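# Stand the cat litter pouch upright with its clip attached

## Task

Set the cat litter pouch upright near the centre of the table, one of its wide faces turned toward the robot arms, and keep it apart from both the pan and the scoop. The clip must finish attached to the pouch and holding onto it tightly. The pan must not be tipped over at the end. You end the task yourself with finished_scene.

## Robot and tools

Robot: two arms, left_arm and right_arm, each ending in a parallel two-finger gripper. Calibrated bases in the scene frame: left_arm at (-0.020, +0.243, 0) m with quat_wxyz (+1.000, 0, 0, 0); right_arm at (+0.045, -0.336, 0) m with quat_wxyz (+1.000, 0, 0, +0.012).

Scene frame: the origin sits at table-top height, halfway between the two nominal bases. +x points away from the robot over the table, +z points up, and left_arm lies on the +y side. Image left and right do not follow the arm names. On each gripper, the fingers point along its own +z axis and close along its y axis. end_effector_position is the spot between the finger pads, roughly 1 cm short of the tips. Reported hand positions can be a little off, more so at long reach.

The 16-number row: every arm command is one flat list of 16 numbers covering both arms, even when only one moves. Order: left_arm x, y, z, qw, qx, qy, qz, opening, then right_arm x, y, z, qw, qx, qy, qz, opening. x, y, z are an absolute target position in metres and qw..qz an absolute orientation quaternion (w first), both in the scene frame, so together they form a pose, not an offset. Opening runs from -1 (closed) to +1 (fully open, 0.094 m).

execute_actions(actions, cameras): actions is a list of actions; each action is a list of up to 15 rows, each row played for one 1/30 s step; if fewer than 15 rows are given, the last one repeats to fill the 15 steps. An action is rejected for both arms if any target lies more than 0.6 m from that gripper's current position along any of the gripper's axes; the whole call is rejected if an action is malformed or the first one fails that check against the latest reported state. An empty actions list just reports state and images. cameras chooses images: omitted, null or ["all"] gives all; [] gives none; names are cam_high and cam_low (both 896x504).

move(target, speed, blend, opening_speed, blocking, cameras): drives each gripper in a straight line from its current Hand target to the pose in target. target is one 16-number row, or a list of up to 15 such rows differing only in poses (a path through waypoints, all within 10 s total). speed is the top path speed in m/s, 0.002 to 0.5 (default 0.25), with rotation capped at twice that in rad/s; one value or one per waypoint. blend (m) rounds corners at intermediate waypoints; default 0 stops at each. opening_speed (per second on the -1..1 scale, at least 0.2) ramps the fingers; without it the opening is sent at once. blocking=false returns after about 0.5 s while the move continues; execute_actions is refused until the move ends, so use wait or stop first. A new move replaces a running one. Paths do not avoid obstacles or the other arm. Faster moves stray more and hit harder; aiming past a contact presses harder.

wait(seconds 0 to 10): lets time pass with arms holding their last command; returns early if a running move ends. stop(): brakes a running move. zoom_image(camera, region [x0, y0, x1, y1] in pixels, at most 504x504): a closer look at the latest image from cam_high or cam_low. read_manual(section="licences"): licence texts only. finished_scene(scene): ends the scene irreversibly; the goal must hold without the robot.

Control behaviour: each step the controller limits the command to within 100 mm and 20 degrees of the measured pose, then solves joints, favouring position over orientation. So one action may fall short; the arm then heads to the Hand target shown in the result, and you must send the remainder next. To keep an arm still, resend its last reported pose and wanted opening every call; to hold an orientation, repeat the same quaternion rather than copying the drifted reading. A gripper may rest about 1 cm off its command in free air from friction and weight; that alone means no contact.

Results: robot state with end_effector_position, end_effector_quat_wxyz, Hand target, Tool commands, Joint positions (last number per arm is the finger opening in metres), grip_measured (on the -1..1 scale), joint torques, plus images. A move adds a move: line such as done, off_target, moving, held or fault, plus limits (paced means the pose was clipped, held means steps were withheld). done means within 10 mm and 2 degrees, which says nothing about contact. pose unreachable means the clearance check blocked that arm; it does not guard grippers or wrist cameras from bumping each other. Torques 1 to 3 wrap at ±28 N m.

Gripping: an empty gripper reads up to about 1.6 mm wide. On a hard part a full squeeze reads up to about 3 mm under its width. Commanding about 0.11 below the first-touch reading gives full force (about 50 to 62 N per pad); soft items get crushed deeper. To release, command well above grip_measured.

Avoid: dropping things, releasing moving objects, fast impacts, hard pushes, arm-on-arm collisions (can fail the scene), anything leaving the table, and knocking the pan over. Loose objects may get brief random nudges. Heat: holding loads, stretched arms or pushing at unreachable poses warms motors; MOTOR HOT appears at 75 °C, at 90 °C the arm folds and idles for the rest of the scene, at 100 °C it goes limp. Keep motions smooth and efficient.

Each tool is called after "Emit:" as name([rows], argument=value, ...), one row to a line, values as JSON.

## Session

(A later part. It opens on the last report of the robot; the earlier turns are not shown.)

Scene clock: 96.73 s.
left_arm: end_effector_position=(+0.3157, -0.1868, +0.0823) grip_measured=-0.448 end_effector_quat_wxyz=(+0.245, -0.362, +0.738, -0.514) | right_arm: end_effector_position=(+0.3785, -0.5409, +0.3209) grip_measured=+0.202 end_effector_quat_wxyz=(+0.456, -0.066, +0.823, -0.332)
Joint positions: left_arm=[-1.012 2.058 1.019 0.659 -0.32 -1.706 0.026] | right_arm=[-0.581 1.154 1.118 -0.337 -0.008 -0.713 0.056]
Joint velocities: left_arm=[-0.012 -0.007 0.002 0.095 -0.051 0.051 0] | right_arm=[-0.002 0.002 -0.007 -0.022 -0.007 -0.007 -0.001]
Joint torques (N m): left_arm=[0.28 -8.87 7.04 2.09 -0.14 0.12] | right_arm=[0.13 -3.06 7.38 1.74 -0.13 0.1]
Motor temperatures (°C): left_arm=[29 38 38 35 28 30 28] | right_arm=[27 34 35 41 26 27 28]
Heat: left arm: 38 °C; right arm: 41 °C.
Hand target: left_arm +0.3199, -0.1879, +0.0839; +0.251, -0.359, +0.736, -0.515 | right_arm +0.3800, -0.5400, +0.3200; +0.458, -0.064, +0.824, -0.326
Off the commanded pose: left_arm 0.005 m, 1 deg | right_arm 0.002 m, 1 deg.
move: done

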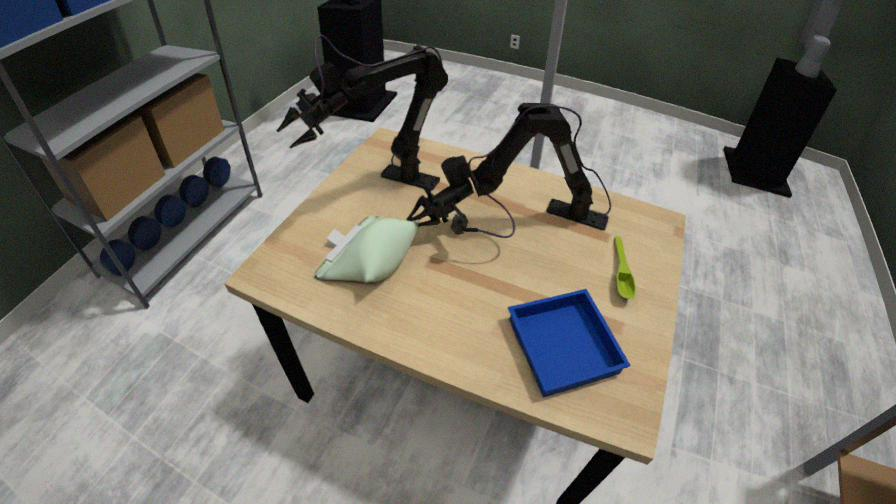

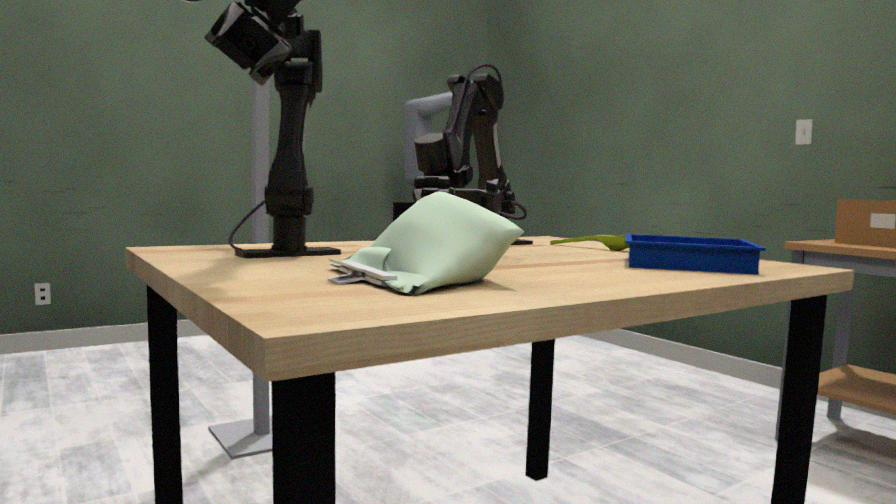

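Emit:
move(target=[0.3200, -0.188, 0.084, 0.25144, -0.35909, 0.73625, -0.51553, -1.0, 0.38, -0.54, 0.32, 0.4584, -0.064, 0.8244, -0.3256, 0.2], speed=0.05, opening_speed=0.5)

Emit:
zoom_image(camera="cam_high", region=[370, 180, 450, 250])

Scene clock: 98.23 s.
left_arm: end_effector_position=(+0.3149, -0.1874, +0.0816) grip_measured=-0.789 end_effector_quat_wxyz=(+0.246, -0.356, +0.742, -0.512) | right_arm: end_effector_position=(+0.3785, -0.5409, +0.3209) grip_measured=+0.202 end_effector_quat_wxyz=(+0.456, -0.066, +0.823, -0.332)
Joint positions: left_arm=[-1.012 2.058 1.019 0.656 -0.314 -1.694 0.01] | right_arm=[-0.581 1.154 1.118 -0.337 -0.008 -0.713 0.056]
Joint velocities: left_arm=[0.007 0.002 0.002 -0.007 -0.037 -0.007 -0.001] | right_arm=[-0.002 0.017 -0.027 0.022 -0.051 0.022 -0.001]
Joint torques (N m): left_arm=[0.54 -8.8 6.93 2.16 -0.21 -0.01] | right_arm=[0.03 -3 7.43 1.76 -0.11 0.12]
Motor temperatures (°C): left_arm=[29 37 38 35 28 30 28] | right_arm=[27 34 35 41 26 27 28]
Heat: left arm: 38 °C; right arm: 41 °C.
Hand target: left_arm +0.3200, -0.1880, +0.0840; +0.251, -0.359, +0.736, -0.516 | right_arm +0.3800, -0.5400, +0.3200; +0.458, -0.064, +0.824, -0.326
Off the commanded pose: left_arm 0.006 m, 1 deg | right_arm 0.002 m, 1 deg.
move: done

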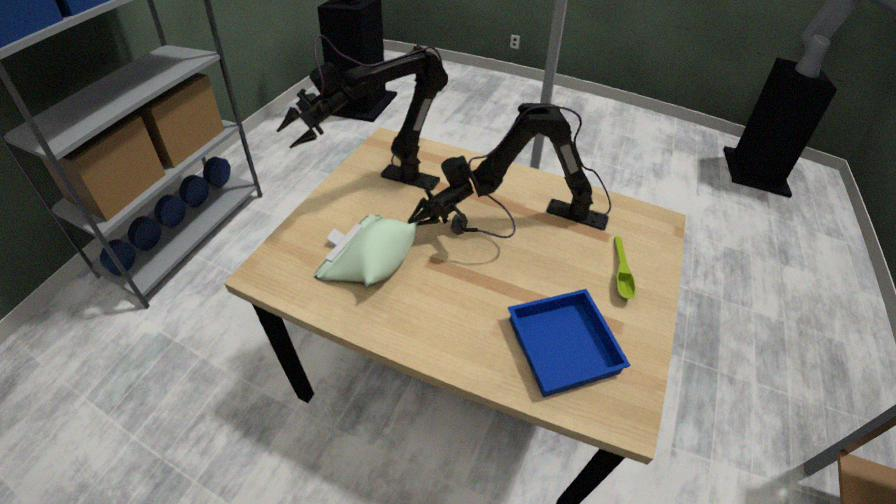

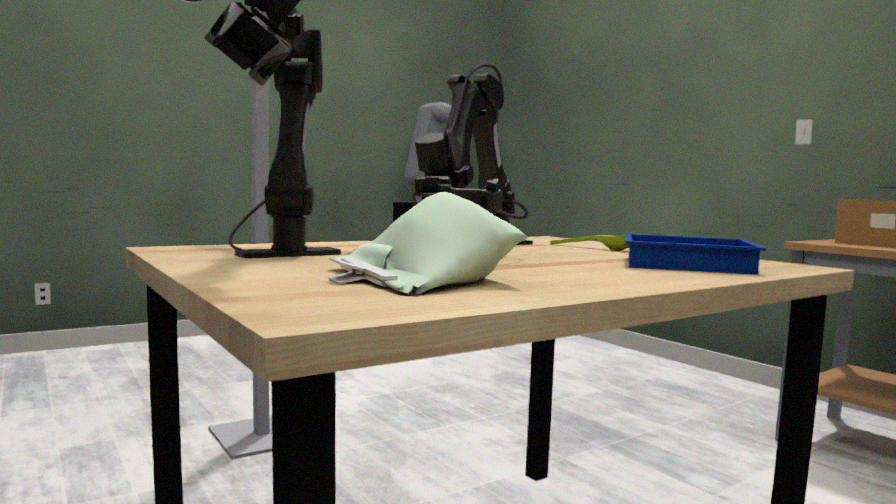

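Scaled by 6.300.

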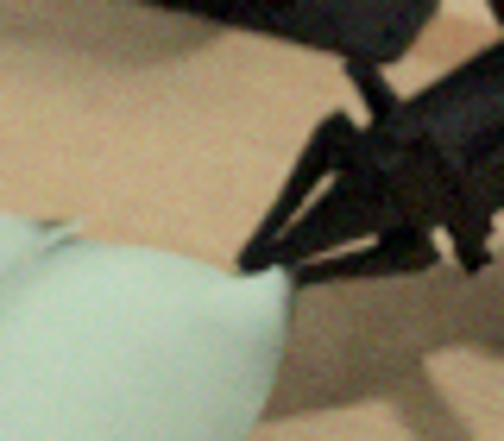

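Emit:
move([
  [0.322, -0.186, 0.105, 0.25144, -0.35909, 0.73625, -0.51553, -1.0, 0.38, -0.54, 0.32, 0.4584, -0.064, 0.8244, -0.3256, 0.2],
  [0.3543, -0.1401, 0.11, 0.21022, -0.30022, 0.76216, -0.53367, -1.0, 0.38, -0.54, 0.32, 0.4584, -0.064, 0.8244, -0.3256, 0.2],
  [0.3998, -0.102, 0.11, 0.1677, -0.2395, 0.78336, -0.54851, -1.0, 0.38, -0.54, 0.32, 0.4584, -0.064, 0.8244, -0.3256, 0.2],
], speed=0.06, blend=0.01)

Emit:
zoom_image(camera="cam_high", region=[300, 170, 460, 300])

Scene clock: 102.63 s.
left_arm: end_effector_position=(+0.3803, -0.1072, +0.0953) grip_measured=-0.830 end_effector_quat_wxyz=(+0.137, -0.239, +0.796, -0.539) | right_arm: end_effector_position=(+0.3785, -0.5409, +0.3209) grip_measured=+0.202 end_effector_quat_wxyz=(+0.456, -0.066, +0.823, -0.332)
Joint positions: left_arm=[-0.587 1.983 1.014 0.541 0.409 -1.435 0.008] | right_arm=[-0.581 1.154 1.118 -0.337 -0.008 -0.713 0.056]
Joint velocities: left_arm=[-0.017 0.002 -0.002 -0.007 -0.081 -0.037 0.001] | right_arm=[0.002 -0.002 -0.007 -0.051 0.007 -0.095 0.001]
Joint torques (N m): left_arm=[1.73 -8.9 9.09 2.16 -0.11 -0.05] | right_arm=[-0.09 -3.03 7.46 1.73 -0.14 0.14]
Motor temperatures (°C): left_arm=[29 38 37 35 28 30 29] | right_arm=[27 34 36 41 26 27 28]
Heat: left arm: 38 °C; right arm: 41 °C.
Hand target: left_arm +0.3987, -0.1022, +0.1108; +0.163, -0.243, +0.783, -0.550 | right_arm +0.3800, -0.5400, +0.3200; +0.458, -0.064, +0.824, -0.326
Off the commanded pose: left_arm 0.025 m, 4 deg | right_arm 0.002 m, 1 deg.
move: off_target (left_arm)

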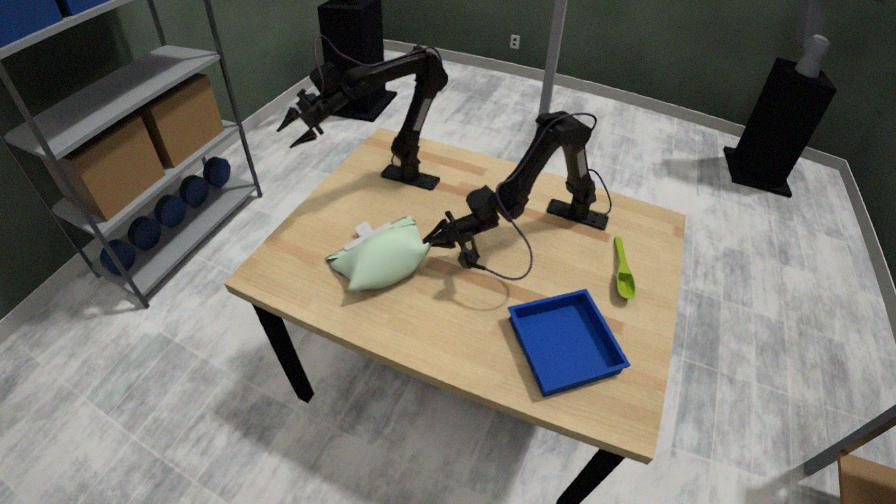

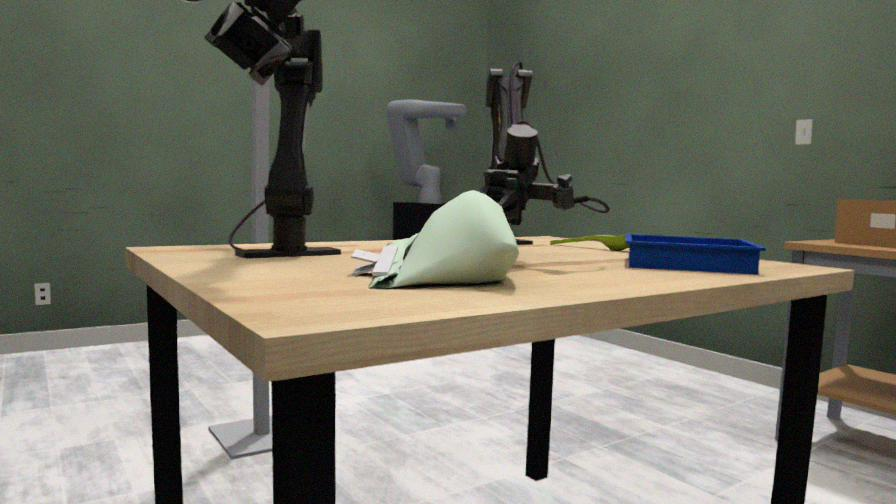

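Scaled by 3.150.

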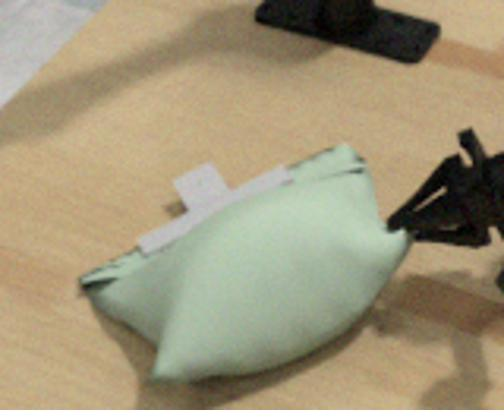

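Emit:
move([
  [0.4527, -0.0668, 0.11, 0.12414, -0.1773, 0.79974, -0.55998, -1.0, 0.38, -0.54, 0.32, 0.4584, -0.064, 0.8244, -0.3256, 0.2],
  [0.5143, -0.0515, 0.11, 0.07983, -0.114, 0.81119, -0.568, -1.0, 0.38, -0.54, 0.32, 0.4584, -0.064, 0.8244, -0.3256, 0.2],
], speed=0.06, blend=0.02)

Emit:
zoom_image(camera="cam_high", region=[310, 180, 470, 310])

Scene clock: 107.33 s.
left_arm: end_effector_position=(+0.4862, -0.0662, +0.1032) grip_measured=-0.833 end_effector_quat_wxyz=(+0.031, -0.110, +0.812, -0.572) | right_arm: end_effector_position=(+0.3785, -0.5409, +0.3209) grip_measured=+0.202 end_effector_quat_wxyz=(+0.456, -0.066, +0.823, -0.332)
Joint positions: left_arm=[-0.297 2.362 1.728 -0.03 0.981 -1.077 0.008] | right_arm=[-0.581 1.154 1.118 -0.337 -0.008 -0.713 0.056]
Joint velocities: left_arm=[-0.002 -0.022 -0.002 -0.022 -0.081 0.022 -0.001] | right_arm=[-0.002 -0.002 -0.012 -0.066 -0.007 -0.051 0.001]
Joint torques (N m): left_arm=[2.56 -11.29 10.5 1.93 -0.2 0] | right_arm=[-0.08 -2.93 7.76 1.77 -0.14 0.07]
Motor temperatures (°C): left_arm=[29 38 38 36 28 30 29] | right_arm=[27 34 36 41 26 27 28]
Heat: left arm: 38 °C; right arm: 41 °C.
Hand target: left_arm +0.5124, -0.0509, +0.1119; +0.078, -0.116, +0.809, -0.571 | right_arm +0.3800, -0.5400, +0.3200; +0.458, -0.064, +0.824, -0.326
Off the commanded pose: left_arm 0.032 m, 6 deg | right_arm 0.002 m, 1 deg.
move: off_target (left_arm)

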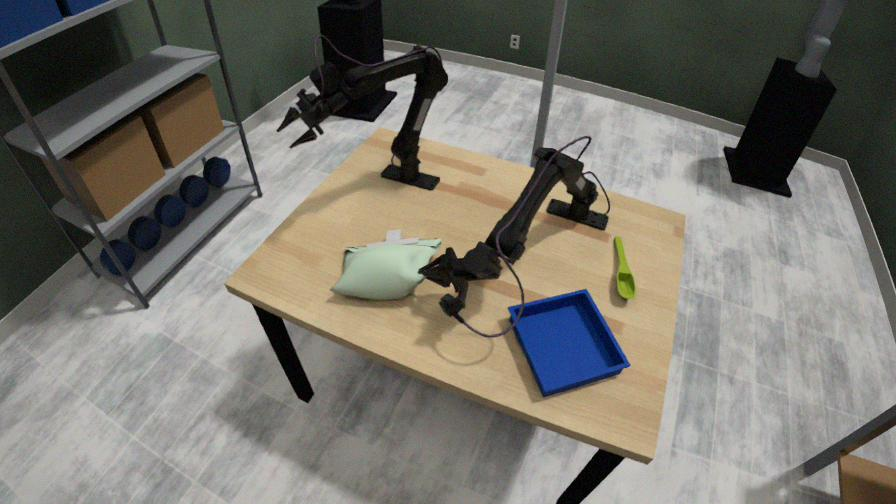

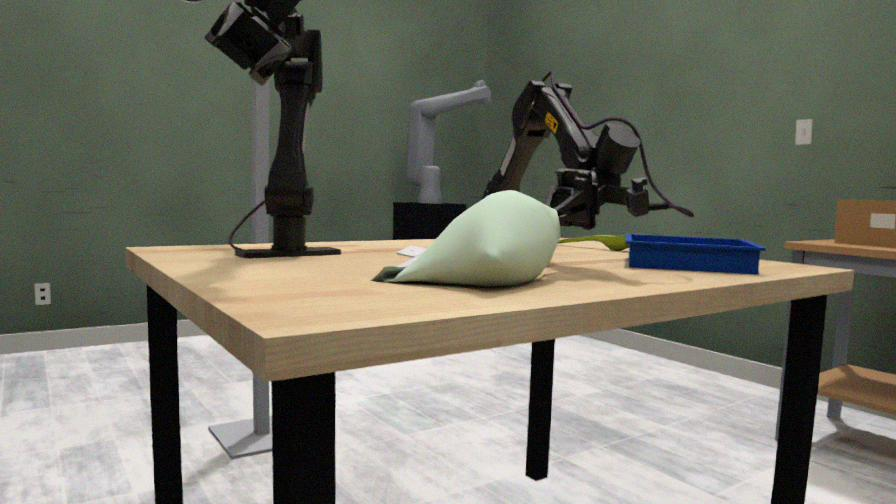

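Scaled by 3.150.

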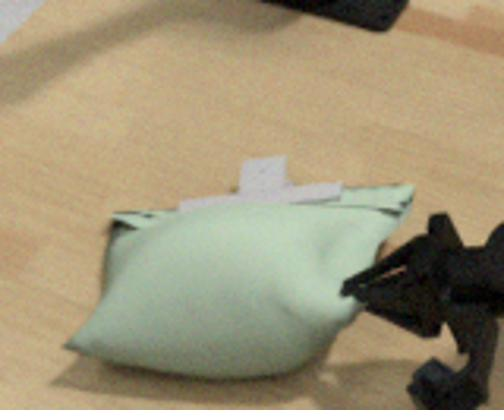

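Emit:
zoom_image(camera="cam_high", region=[325, 225, 395, 275])

Emit:
zoom_image(camera="cam_low", region=[360, 230, 440, 290])

Emit:
zoom_image(camera="cam_high", region=[400, 225, 470, 275])

Scaled by 7.200.

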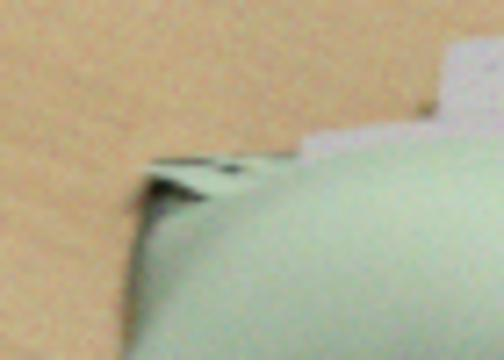

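Scaled by 6.300.

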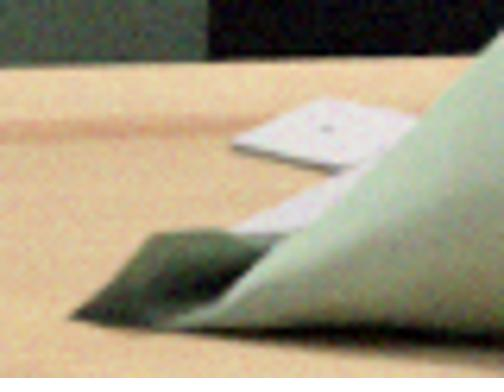

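Scaled by 7.200.

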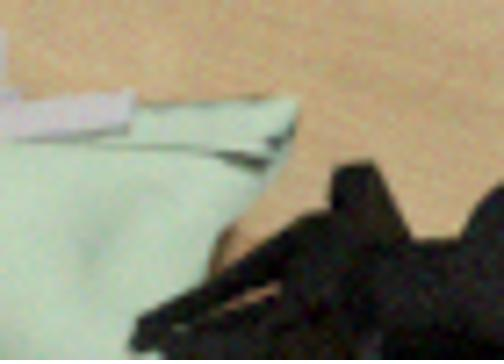

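Emit:
move([
  [0.5143, -0.0515, 0.11, 0.07983, -0.114, 0.81119, -0.568, -1.0, 0.36, -0.41, 0.26, 0.3518, -0.64794, 0.59372, -0.32236, 0.2],
  [0.5143, -0.0515, 0.11, 0.07983, -0.114, 0.81119, -0.568, -1.0, 0.36, -0.355, 0.16, 0.3518, -0.64794, 0.59372, -0.32236, 0.2],
], speed=0.2, blend=0.03)

Emit:
zoom_image(camera="cam_high", region=[310, 160, 470, 310])

Scene clock: 116.03 s.
left_arm: end_effector_position=(+0.4859, -0.0661, +0.1028) grip_measured=-0.833 end_effector_quat_wxyz=(+0.033, -0.107, +0.813, -0.572) | right_arm: end_effector_position=(+0.3658, -0.3566, +0.1633) grip_measured=+0.202 end_effector_quat_wxyz=(-0.351, +0.648, -0.593, +0.324)
Joint positions: left_arm=[-0.297 2.362 1.728 -0.033 0.981 -1.065 0.008] | right_arm=[-0.222 0.952 0.576 -0.218 -0.236 -1.732 0.056]
Joint velocities: left_arm=[0.007 -0.007 0.002 0.037 -0.051 -0.022 -0.001] | right_arm=[0.002 0.007 0.002 -0.022 0.037 0.037 -0.001]
Joint torques (N m): left_arm=[2.35 -11.66 10.33 1.91 -0.25 0.12] | right_arm=[0.7 -2.86 5.98 1.57 -0.11 0.23]
Motor temperatures (°C): left_arm=[29 39 39 36 28 30 29] | right_arm=[27 34 36 41 26 27 28]
Heat: left arm: 39 °C; right arm: 41 °C.
Hand target: left_arm +0.5122, -0.0503, +0.1103; +0.080, -0.114, +0.811, -0.569 | right_arm +0.3627, -0.3537, +0.1601; -0.354, +0.646, -0.596, +0.319
Off the commanded pose: left_arm 0.033 m, 6 deg | right_arm 0.007 m, 0 deg.
move: off_target (left_arm)

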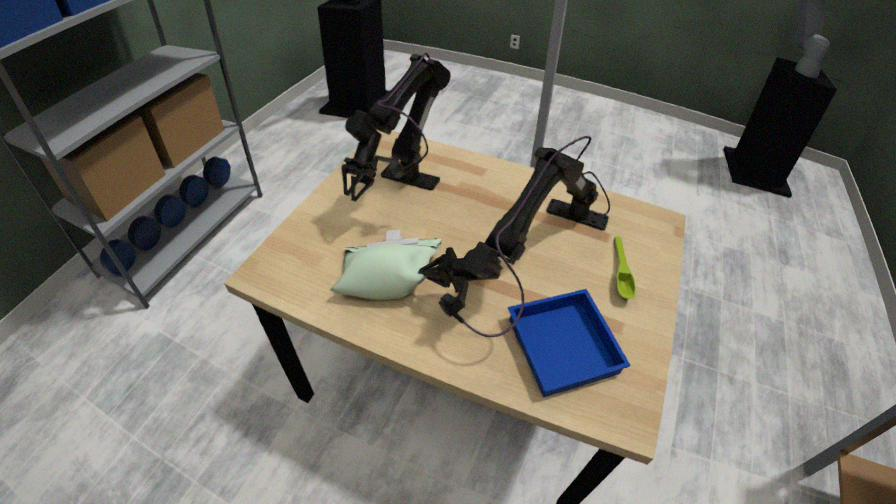

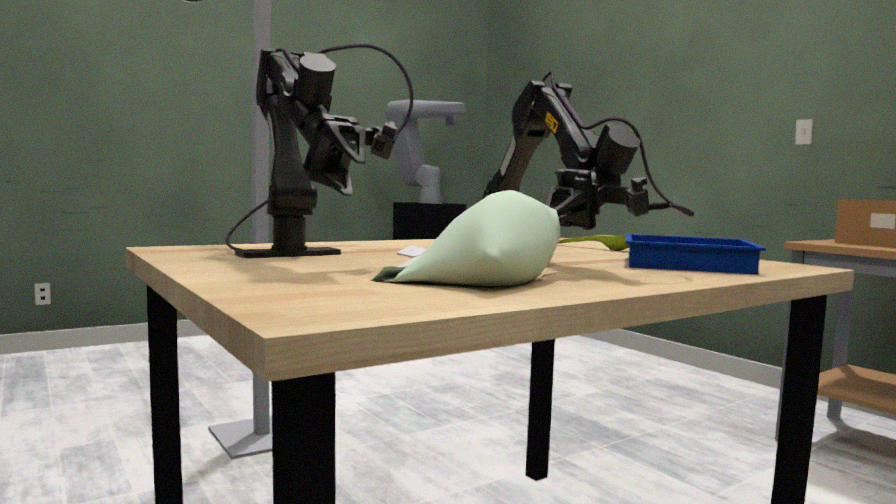

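Scaled by 3.150.

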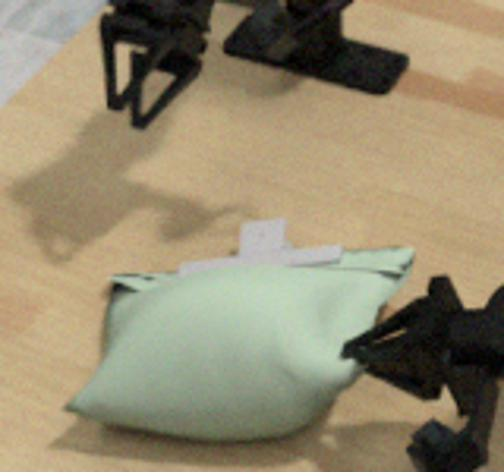

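Emit:
execute_actions(actions=[])

Scene clock: 116.87 s.
left_arm: end_effector_position=(+0.4859, -0.0661, +0.1028) grip_measured=-0.833 end_effector_quat_wxyz=(+0.033, -0.107, +0.813, -0.572) | right_arm: end_effector_position=(+0.3658, -0.3568, +0.1634) grip_measured=+0.202 end_effector_quat_wxyz=(-0.351, +0.648, -0.593, +0.324)
Joint positions: left_arm=[-0.297 2.362 1.728 -0.033 0.981 -1.065 0.008] | right_arm=[-0.222 0.952 0.576 -0.217 -0.235 -1.732 0.056]
Joint velocities: left_arm=[-0.002 -0.027 0.002 -0.022 0.037 -0.037 0] | right_arm=[-0.007 0.017 0.007 0.022 0.081 0.007 0]
Joint torques (N m): left_arm=[2.43 -11.6 10.36 1.87 -0.27 0.03] | right_arm=[0.53 -2.56 5.85 1.57 -0.15 0.15]
Motor temperatures (°C): left_arm=[29 39 39 36 28 30 29] | right_arm=[27 34 36 41 26 27 28]
Heat: left arm: 39 °C; right arm: 41 °C.
Hand target: left_arm +0.5122, -0.0503, +0.1103; +0.080, -0.114, +0.811, -0.569 | right_arm +0.3627, -0.3537, +0.1601; -0.354, +0.646, -0.596, +0.319
Tool commands: left_gripper/opening=-1.0 right_gripper/opening=+0.2
Off the commanded pose: left_arm 0.033 m, 6 deg | right_arm 0.007 m, 0 deg.

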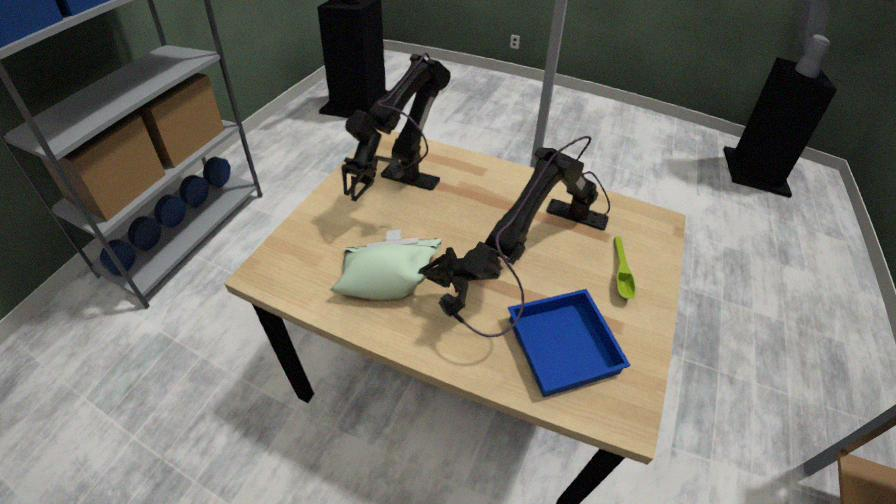

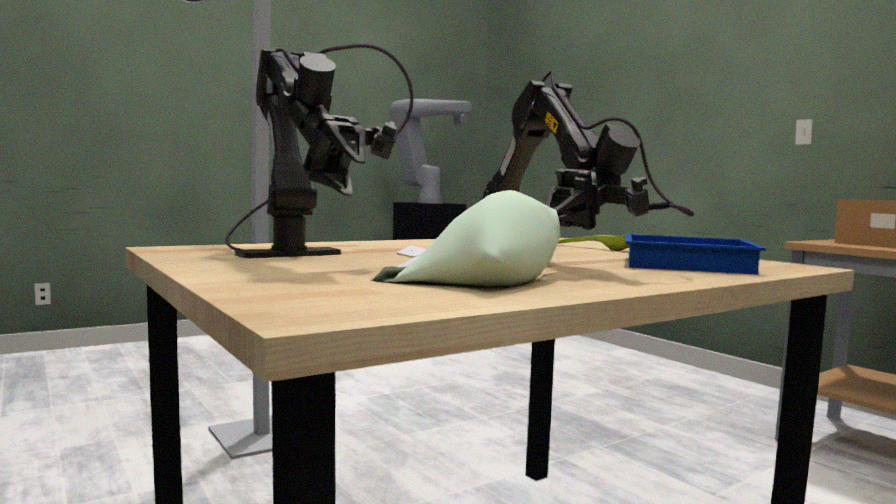

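Emit:
zoom_image(camera="cam_high", region=[300, 200, 500, 320])

Emit:
zoom_image(camera="cam_low", region=[340, 150, 640, 320])

Scaled by 2.520.

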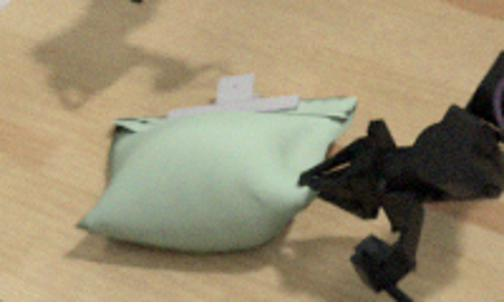

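Scaled by 1.680.

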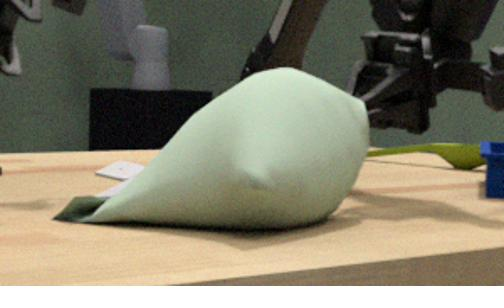

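Emit:
move([
  [0.5143, -0.0515, 0.11, 0.07983, -0.114, 0.81119, -0.568, -1.0, 0.375, -0.345, 0.10, 0.38603, -0.71098, 0.51656, -0.28047, 0.0],
  [0.5143, -0.0515, 0.11, 0.07983, -0.114, 0.81119, -0.568, -1.0, 0.404, -0.334, 0.045, 0.38603, -0.71098, 0.51656, -0.28047, 0.0],
], speed=[0.12, 0.08], blend=0.02)

Scene clock: 120.03 s.
left_arm: end_effector_position=(+0.4859, -0.0659, +0.1027) grip_measured=-0.833 end_effector_quat_wxyz=(+0.033, -0.107, +0.813, -0.572) | right_arm: end_effector_position=(+0.4112, -0.3397, +0.0534) grip_measured=+0.002 end_effector_quat_wxyz=(-0.387, +0.710, -0.508, +0.297)
Joint positions: left_arm=[-0.297 2.362 1.728 -0.034 0.981 -1.065 0.008] | right_arm=[-0.242 1.528 0.405 0.508 -0.432 -1.892 0.047]
Joint velocities: left_arm=[-0.002 0.002 0.012 0.037 -0.022 0.037 -0.001] | right_arm=[0.007 -0.012 0.017 -0.037 0.007 -0.051 0.001]
Joint torques (N m): left_arm=[2.58 -11.59 10.33 1.9 -0.26 0.04] | right_arm=[0.73 -3.97 3.73 1.5 -0.23 0.17]
Motor temperatures (°C): left_arm=[29 39 39 36 28 30 29] | right_arm=[27 34 36 41 26 27 28]
Heat: left arm: 39 °C; right arm: 41 °C.
Hand target: left_arm +0.5122, -0.0504, +0.1103; +0.080, -0.114, +0.811, -0.569 | right_arm +0.4049, -0.3350, +0.0441; -0.386, +0.711, -0.517, +0.280
Off the commanded pose: left_arm 0.033 m, 5 deg | right_arm 0.012 m, 2 deg.
move: off_target (left_arm, right_arm)

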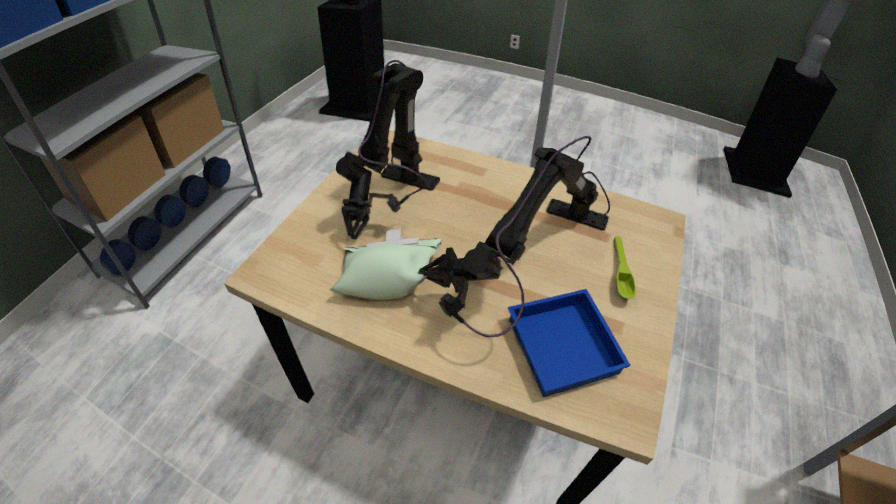

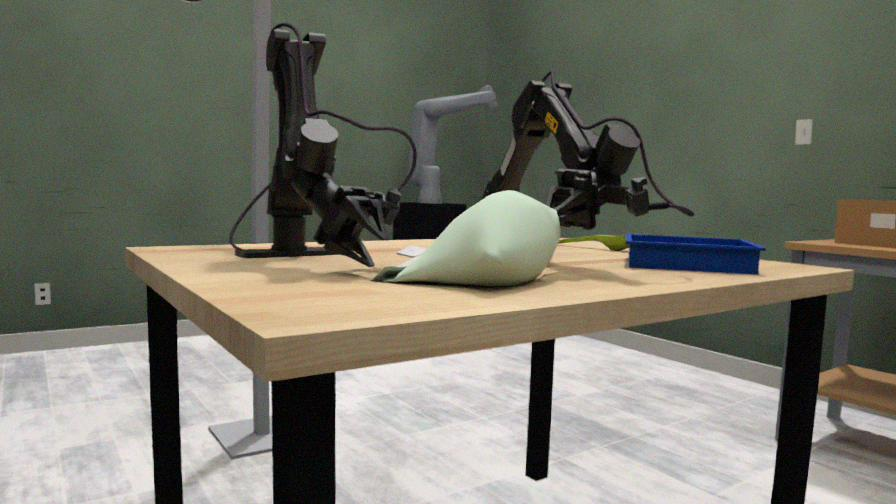

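Emit:
zoom_image(camera="cam_high", region=[320, 180, 460, 280])

Emit:
zoom_image(camera="cam_low", region=[310, 180, 470, 300])

Scaled by 3.600.

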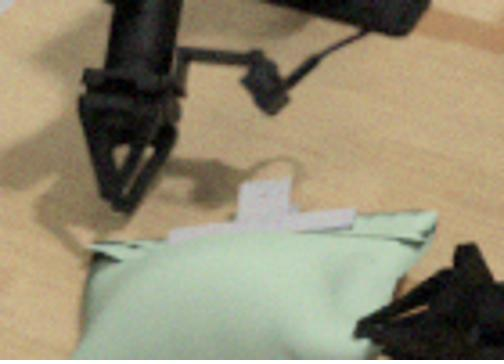

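Scaled by 3.150.

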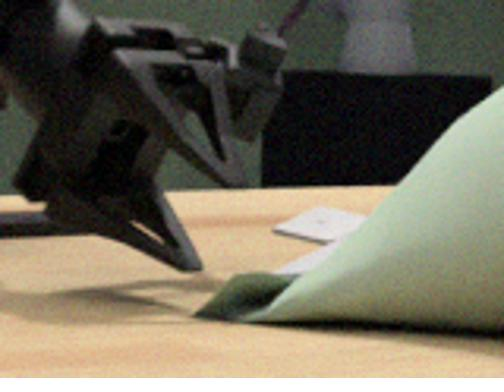

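Emit:
zoom_image(camera="cam_low", region=[350, 245, 430, 295])

Emit:
zoom_image(camera="cam_high", region=[335, 225, 415, 275])

Scaled by 6.300.

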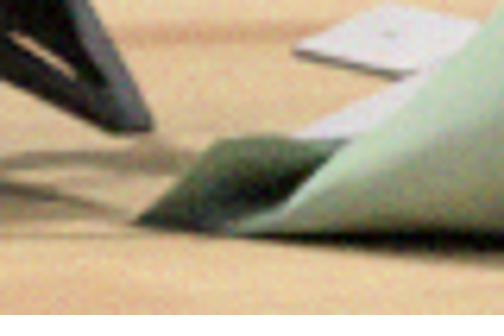

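Scaled by 6.300.

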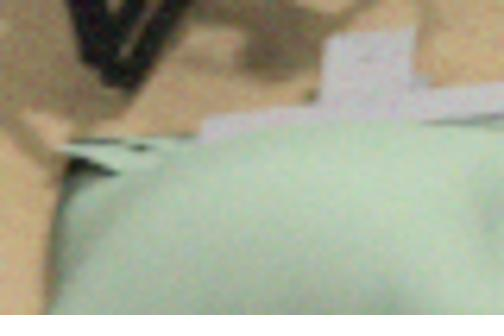

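Emit:
move(target=[0.5143, -0.0515, 0.11, 0.07983, -0.114, 0.81119, -0.568, -1.0, 0.408, -0.331, 0.034, 0.38603, -0.71098, 0.51656, -0.28047, 0.0], speed=0.05)

Emit:
zoom_image(camera="cam_low", region=[310, 200, 450, 300])

Emit:
zoom_image(camera="cam_high", region=[325, 205, 425, 275])

Scene clock: 123.30 s.
left_arm: end_effector_position=(+0.4859, -0.0659, +0.1027) grip_measured=-0.833 end_effector_quat_wxyz=(+0.033, -0.107, +0.813, -0.572) | right_arm: end_effector_position=(+0.4145, -0.3356, +0.0433) grip_measured=+0.002 end_effector_quat_wxyz=(-0.387, +0.710, -0.508, +0.297)
Joint positions: left_arm=[-0.297 2.362 1.728 -0.034 0.981 -1.064 0.008] | right_arm=[-0.222 1.59 0.396 0.584 -0.415 -1.878 0.047]
Joint velocities: left_arm=[0.002 -0.007 0.007 -0.066 -0.081 -0.037 -0.001] | right_arm=[-0.002 -0.007 0.002 -0.066 -0.007 -0.066 0]
Joint torques (N m): left_arm=[2.29 -11.44 10.37 1.9 -0.23 0.05] | right_arm=[0.83 -4.04 3.66 1.56 -0.23 0.14]
Motor temperatures (°C): left_arm=[29 40 39 37 28 30 29] | right_arm=[27 34 35 41 26 27 28]
Heat: left arm: 40 °C; right arm: 41 °C.
Hand target: left_arm +0.5122, -0.0503, +0.1103; +0.080, -0.114, +0.811, -0.569 | right_arm +0.4081, -0.3310, +0.0338; -0.386, +0.711, -0.517, +0.280
Off the commanded pose: left_arm 0.033 m, 5 deg | right_arm 0.012 m, 2 deg.
move: off_target (left_arm, right_arm)

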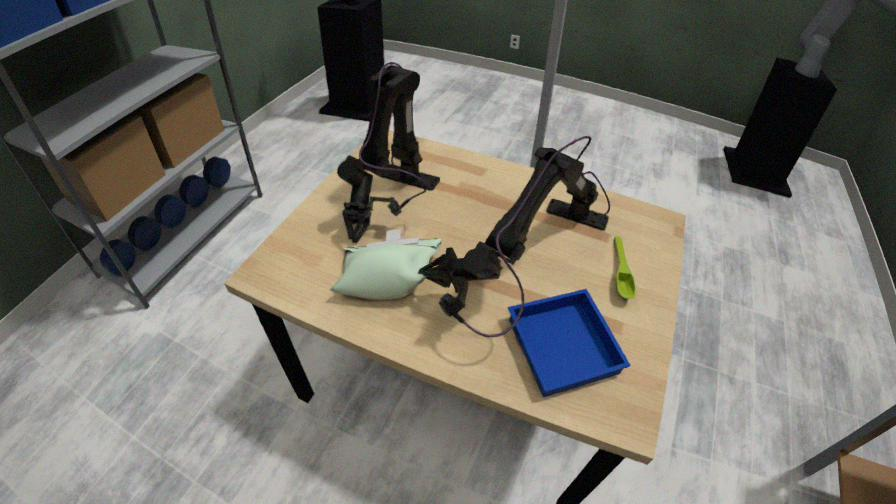

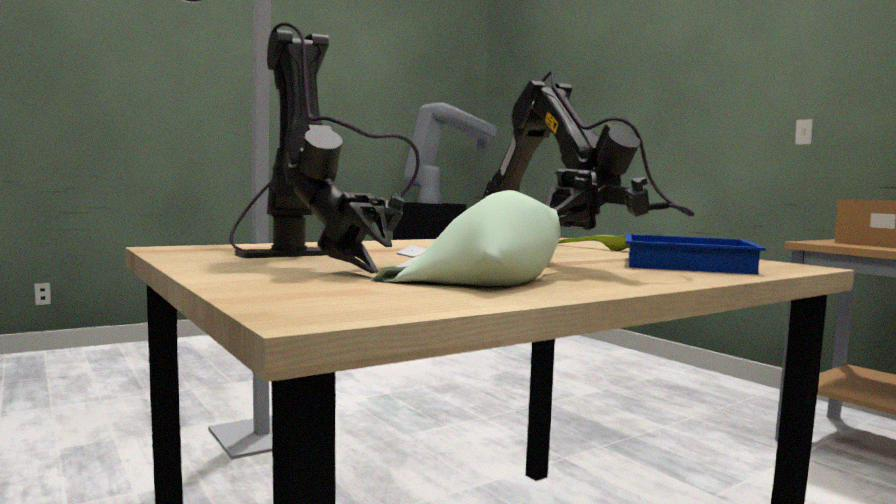

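Scaled by 3.600.

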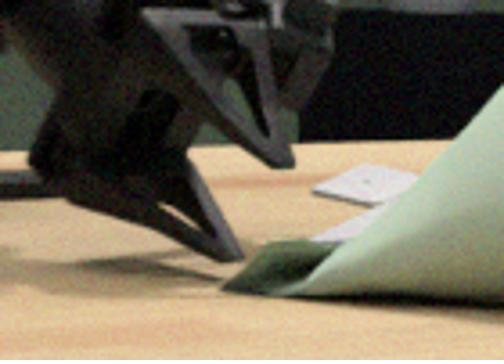

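Scaled by 5.040.

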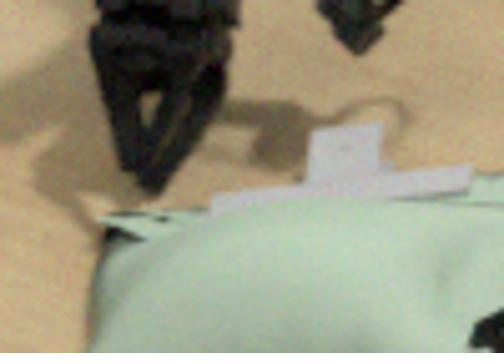

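Emit:
move([
  [0.5143, -0.0515, 0.11, 0.07983, -0.114, 0.81119, -0.568, -1.0, 0.416, -0.3285, 0.028, 0.38603, -0.71098, 0.51656, -0.28047, 0.0],
  [0.5143, -0.0515, 0.11, 0.07983, -0.114, 0.81119, -0.568, -1.0, 0.450, -0.317, 0.028, 0.38603, -0.71098, 0.51656, -0.28047, 0.0],
], speed=0.05)

Emit:
zoom_image(camera="cam_low", region=[310, 200, 450, 300])

Emit:
zoom_image(camera="cam_high", region=[325, 205, 425, 275])

Scene clock: 125.33 s.
left_arm: end_effector_position=(+0.4885, -0.0617, +0.1026) grip_measured=-0.834 end_effector_quat_wxyz=(+0.035, -0.110, +0.813, -0.571) | right_arm: end_effector_position=(+0.4517, -0.3213, +0.0388) grip_measured=+0.002 end_effector_quat_wxyz=(-0.393, +0.707, -0.505, +0.302)
Joint positions: left_arm=[-0.289 2.362 1.728 -0.034 0.98 -1.064 0.008] | right_arm=[-0.143 1.74 0.51 0.656 -0.354 -1.827 0.047]
Joint velocities: left_arm=[0.007 0.007 0.017 0.037 0.066 0.007 0] | right_arm=[-0.002 -0.002 0.002 -0.051 0.007 -0.037 -0.001]
Joint torques (N m): left_arm=[1.84 -11.56 10.66 1.89 -0.24 0.01] | right_arm=[0.94 -4.66 5.87 1.25 -0.17 0.14]
Motor temperatures (°C): left_arm=[29 40 39 37 28 30 30] | right_arm=[27 34 35 41 26 27 28]
Heat: left arm: 40 °C; right arm: 41 °C.
Hand target: left_arm +0.5125, -0.0505, +0.1103; +0.080, -0.114, +0.811, -0.569 | right_arm +0.4498, -0.3173, +0.0280; -0.386, +0.711, -0.517, +0.281
Off the commanded pose: left_arm 0.029 m, 5 deg | right_arm 0.012 m, 3 deg.
move: off_target (left_arm, right_arm)

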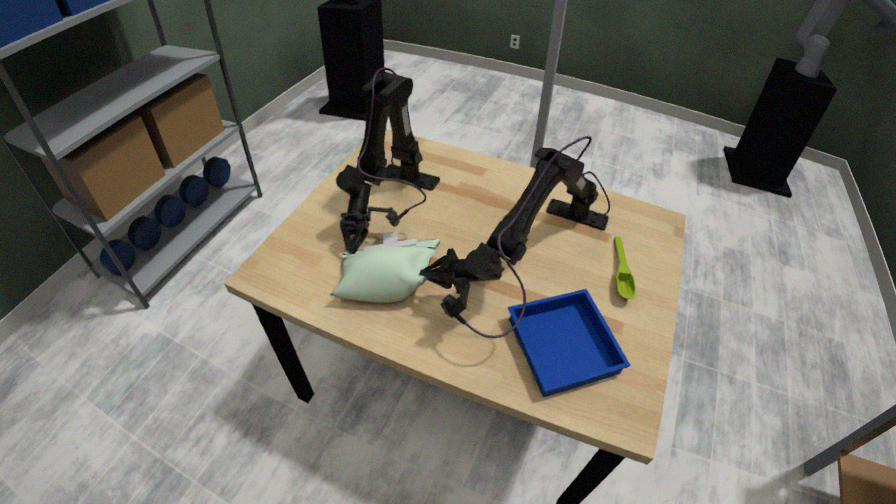

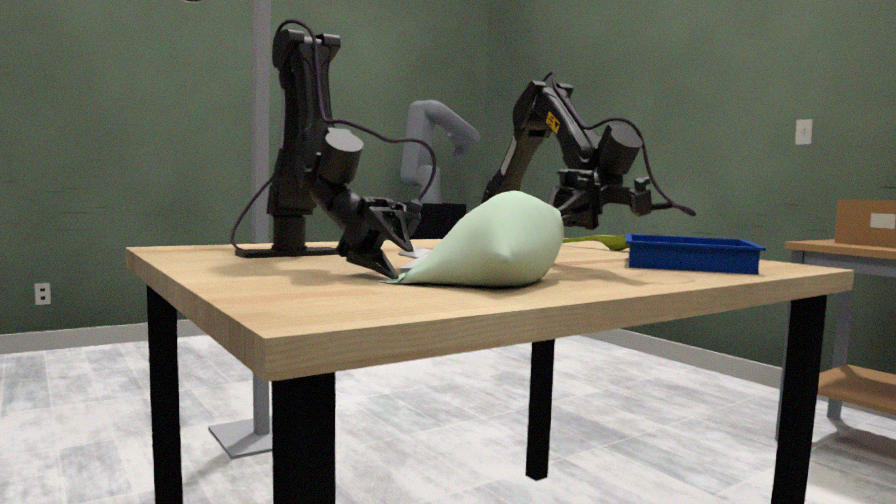

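Scaled by 3.600.

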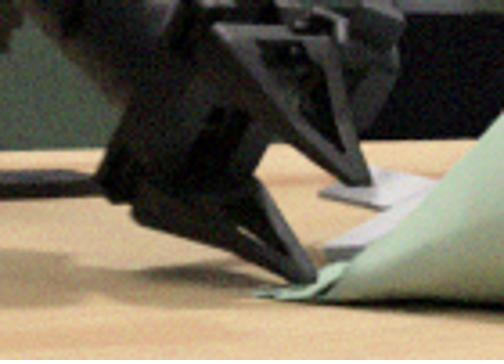

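Scaled by 5.040.

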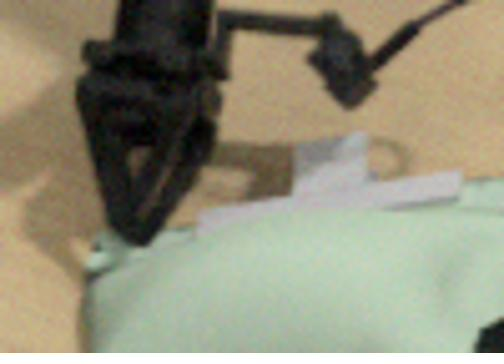

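Emit:
move(target=[0.5143, -0.0515, 0.11, 0.07983, -0.114, 0.81119, -0.568, -1.0, 0.395, -0.335, 0.035, 0.38603, -0.71098, 0.51656, -0.28047, 0.0], speed=0.05)

Emit:
zoom_image(camera="cam_low", region=[350, 245, 430, 295])

Emit:
zoom_image(camera="cam_high", region=[325, 205, 425, 275])

Scene clock: 128.50 s.
left_arm: end_effector_position=(+0.4885, -0.0617, +0.1026) grip_measured=-0.834 end_effector_quat_wxyz=(+0.035, -0.110, +0.813, -0.571) | right_arm: end_effector_position=(+0.4030, -0.3360, +0.0385) grip_measured=+0.002 end_effector_quat_wxyz=(-0.385, +0.710, -0.511, +0.295)
Joint positions: left_arm=[-0.289 2.362 1.728 -0.034 0.98 -1.064 0.008] | right_arm=[-0.231 1.567 0.353 0.594 -0.419 -1.883 0.047]
Joint velocities: left_arm=[0.002 0.012 -0.007 -0.066 0.007 0.007 0] | right_arm=[-0.002 -0.012 -0.002 -0.037 -0.081 0.051 0]
Joint torques (N m): left_arm=[1.89 -11.56 10.58 1.91 -0.26 0.03] | right_arm=[-1.01 -5.96 3.59 1.33 -0.4 0.08]
Motor temperatures (°C): left_arm=[29 40 39 37 28 30 30] | right_arm=[27 35 35 40 26 27 28]
Heat: left arm: 40 °C; right arm: 40 °C.
Hand target: left_arm +0.5124, -0.0505, +0.1103; +0.080, -0.114, +0.811, -0.569 | right_arm +0.3953, -0.3345, +0.0352; -0.386, +0.711, -0.516, +0.281
Off the commanded pose: left_arm 0.029 m, 5 deg | right_arm 0.009 m, 2 deg.
move: off_target (left_arm)

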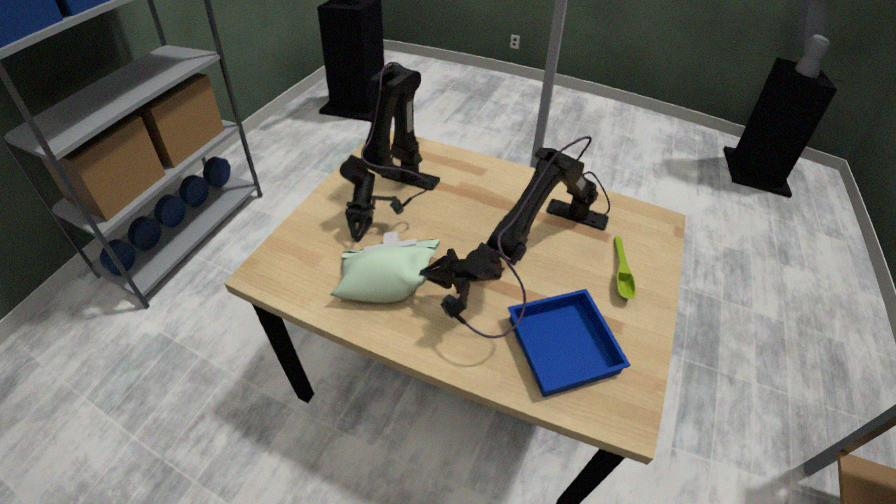

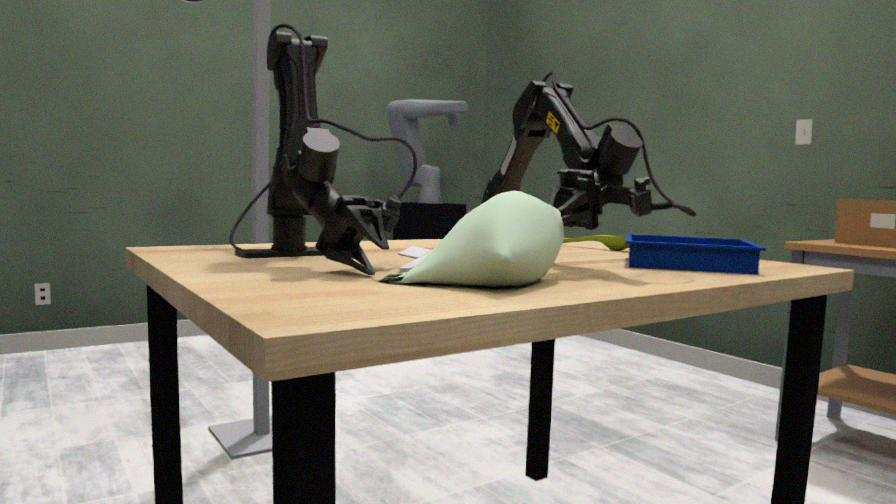

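Scaled by 6.300.

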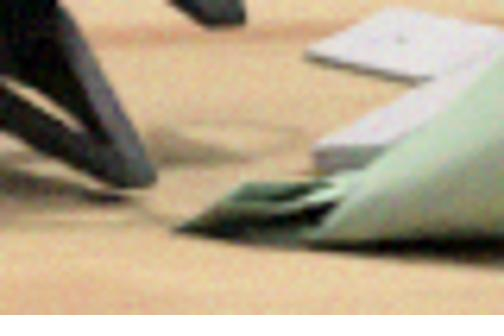

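Scaled by 5.040.

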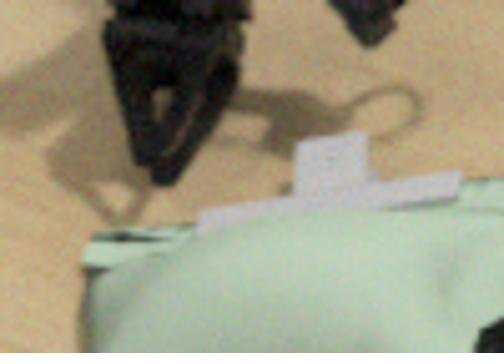

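Emit:
zoom_image(camera="cam_high", region=[333, 238, 383, 268])

Emit:
zoom_image(camera="cam_low", region=[370, 260, 420, 290])

Scaled by 10.080.

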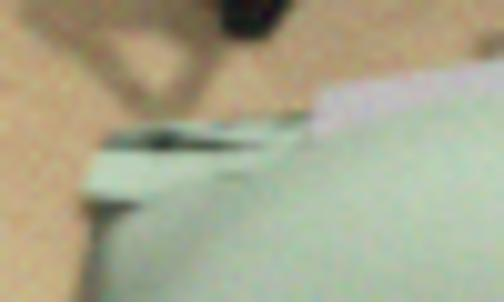

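Scaled by 10.080.

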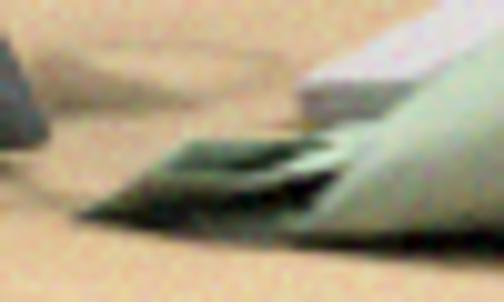

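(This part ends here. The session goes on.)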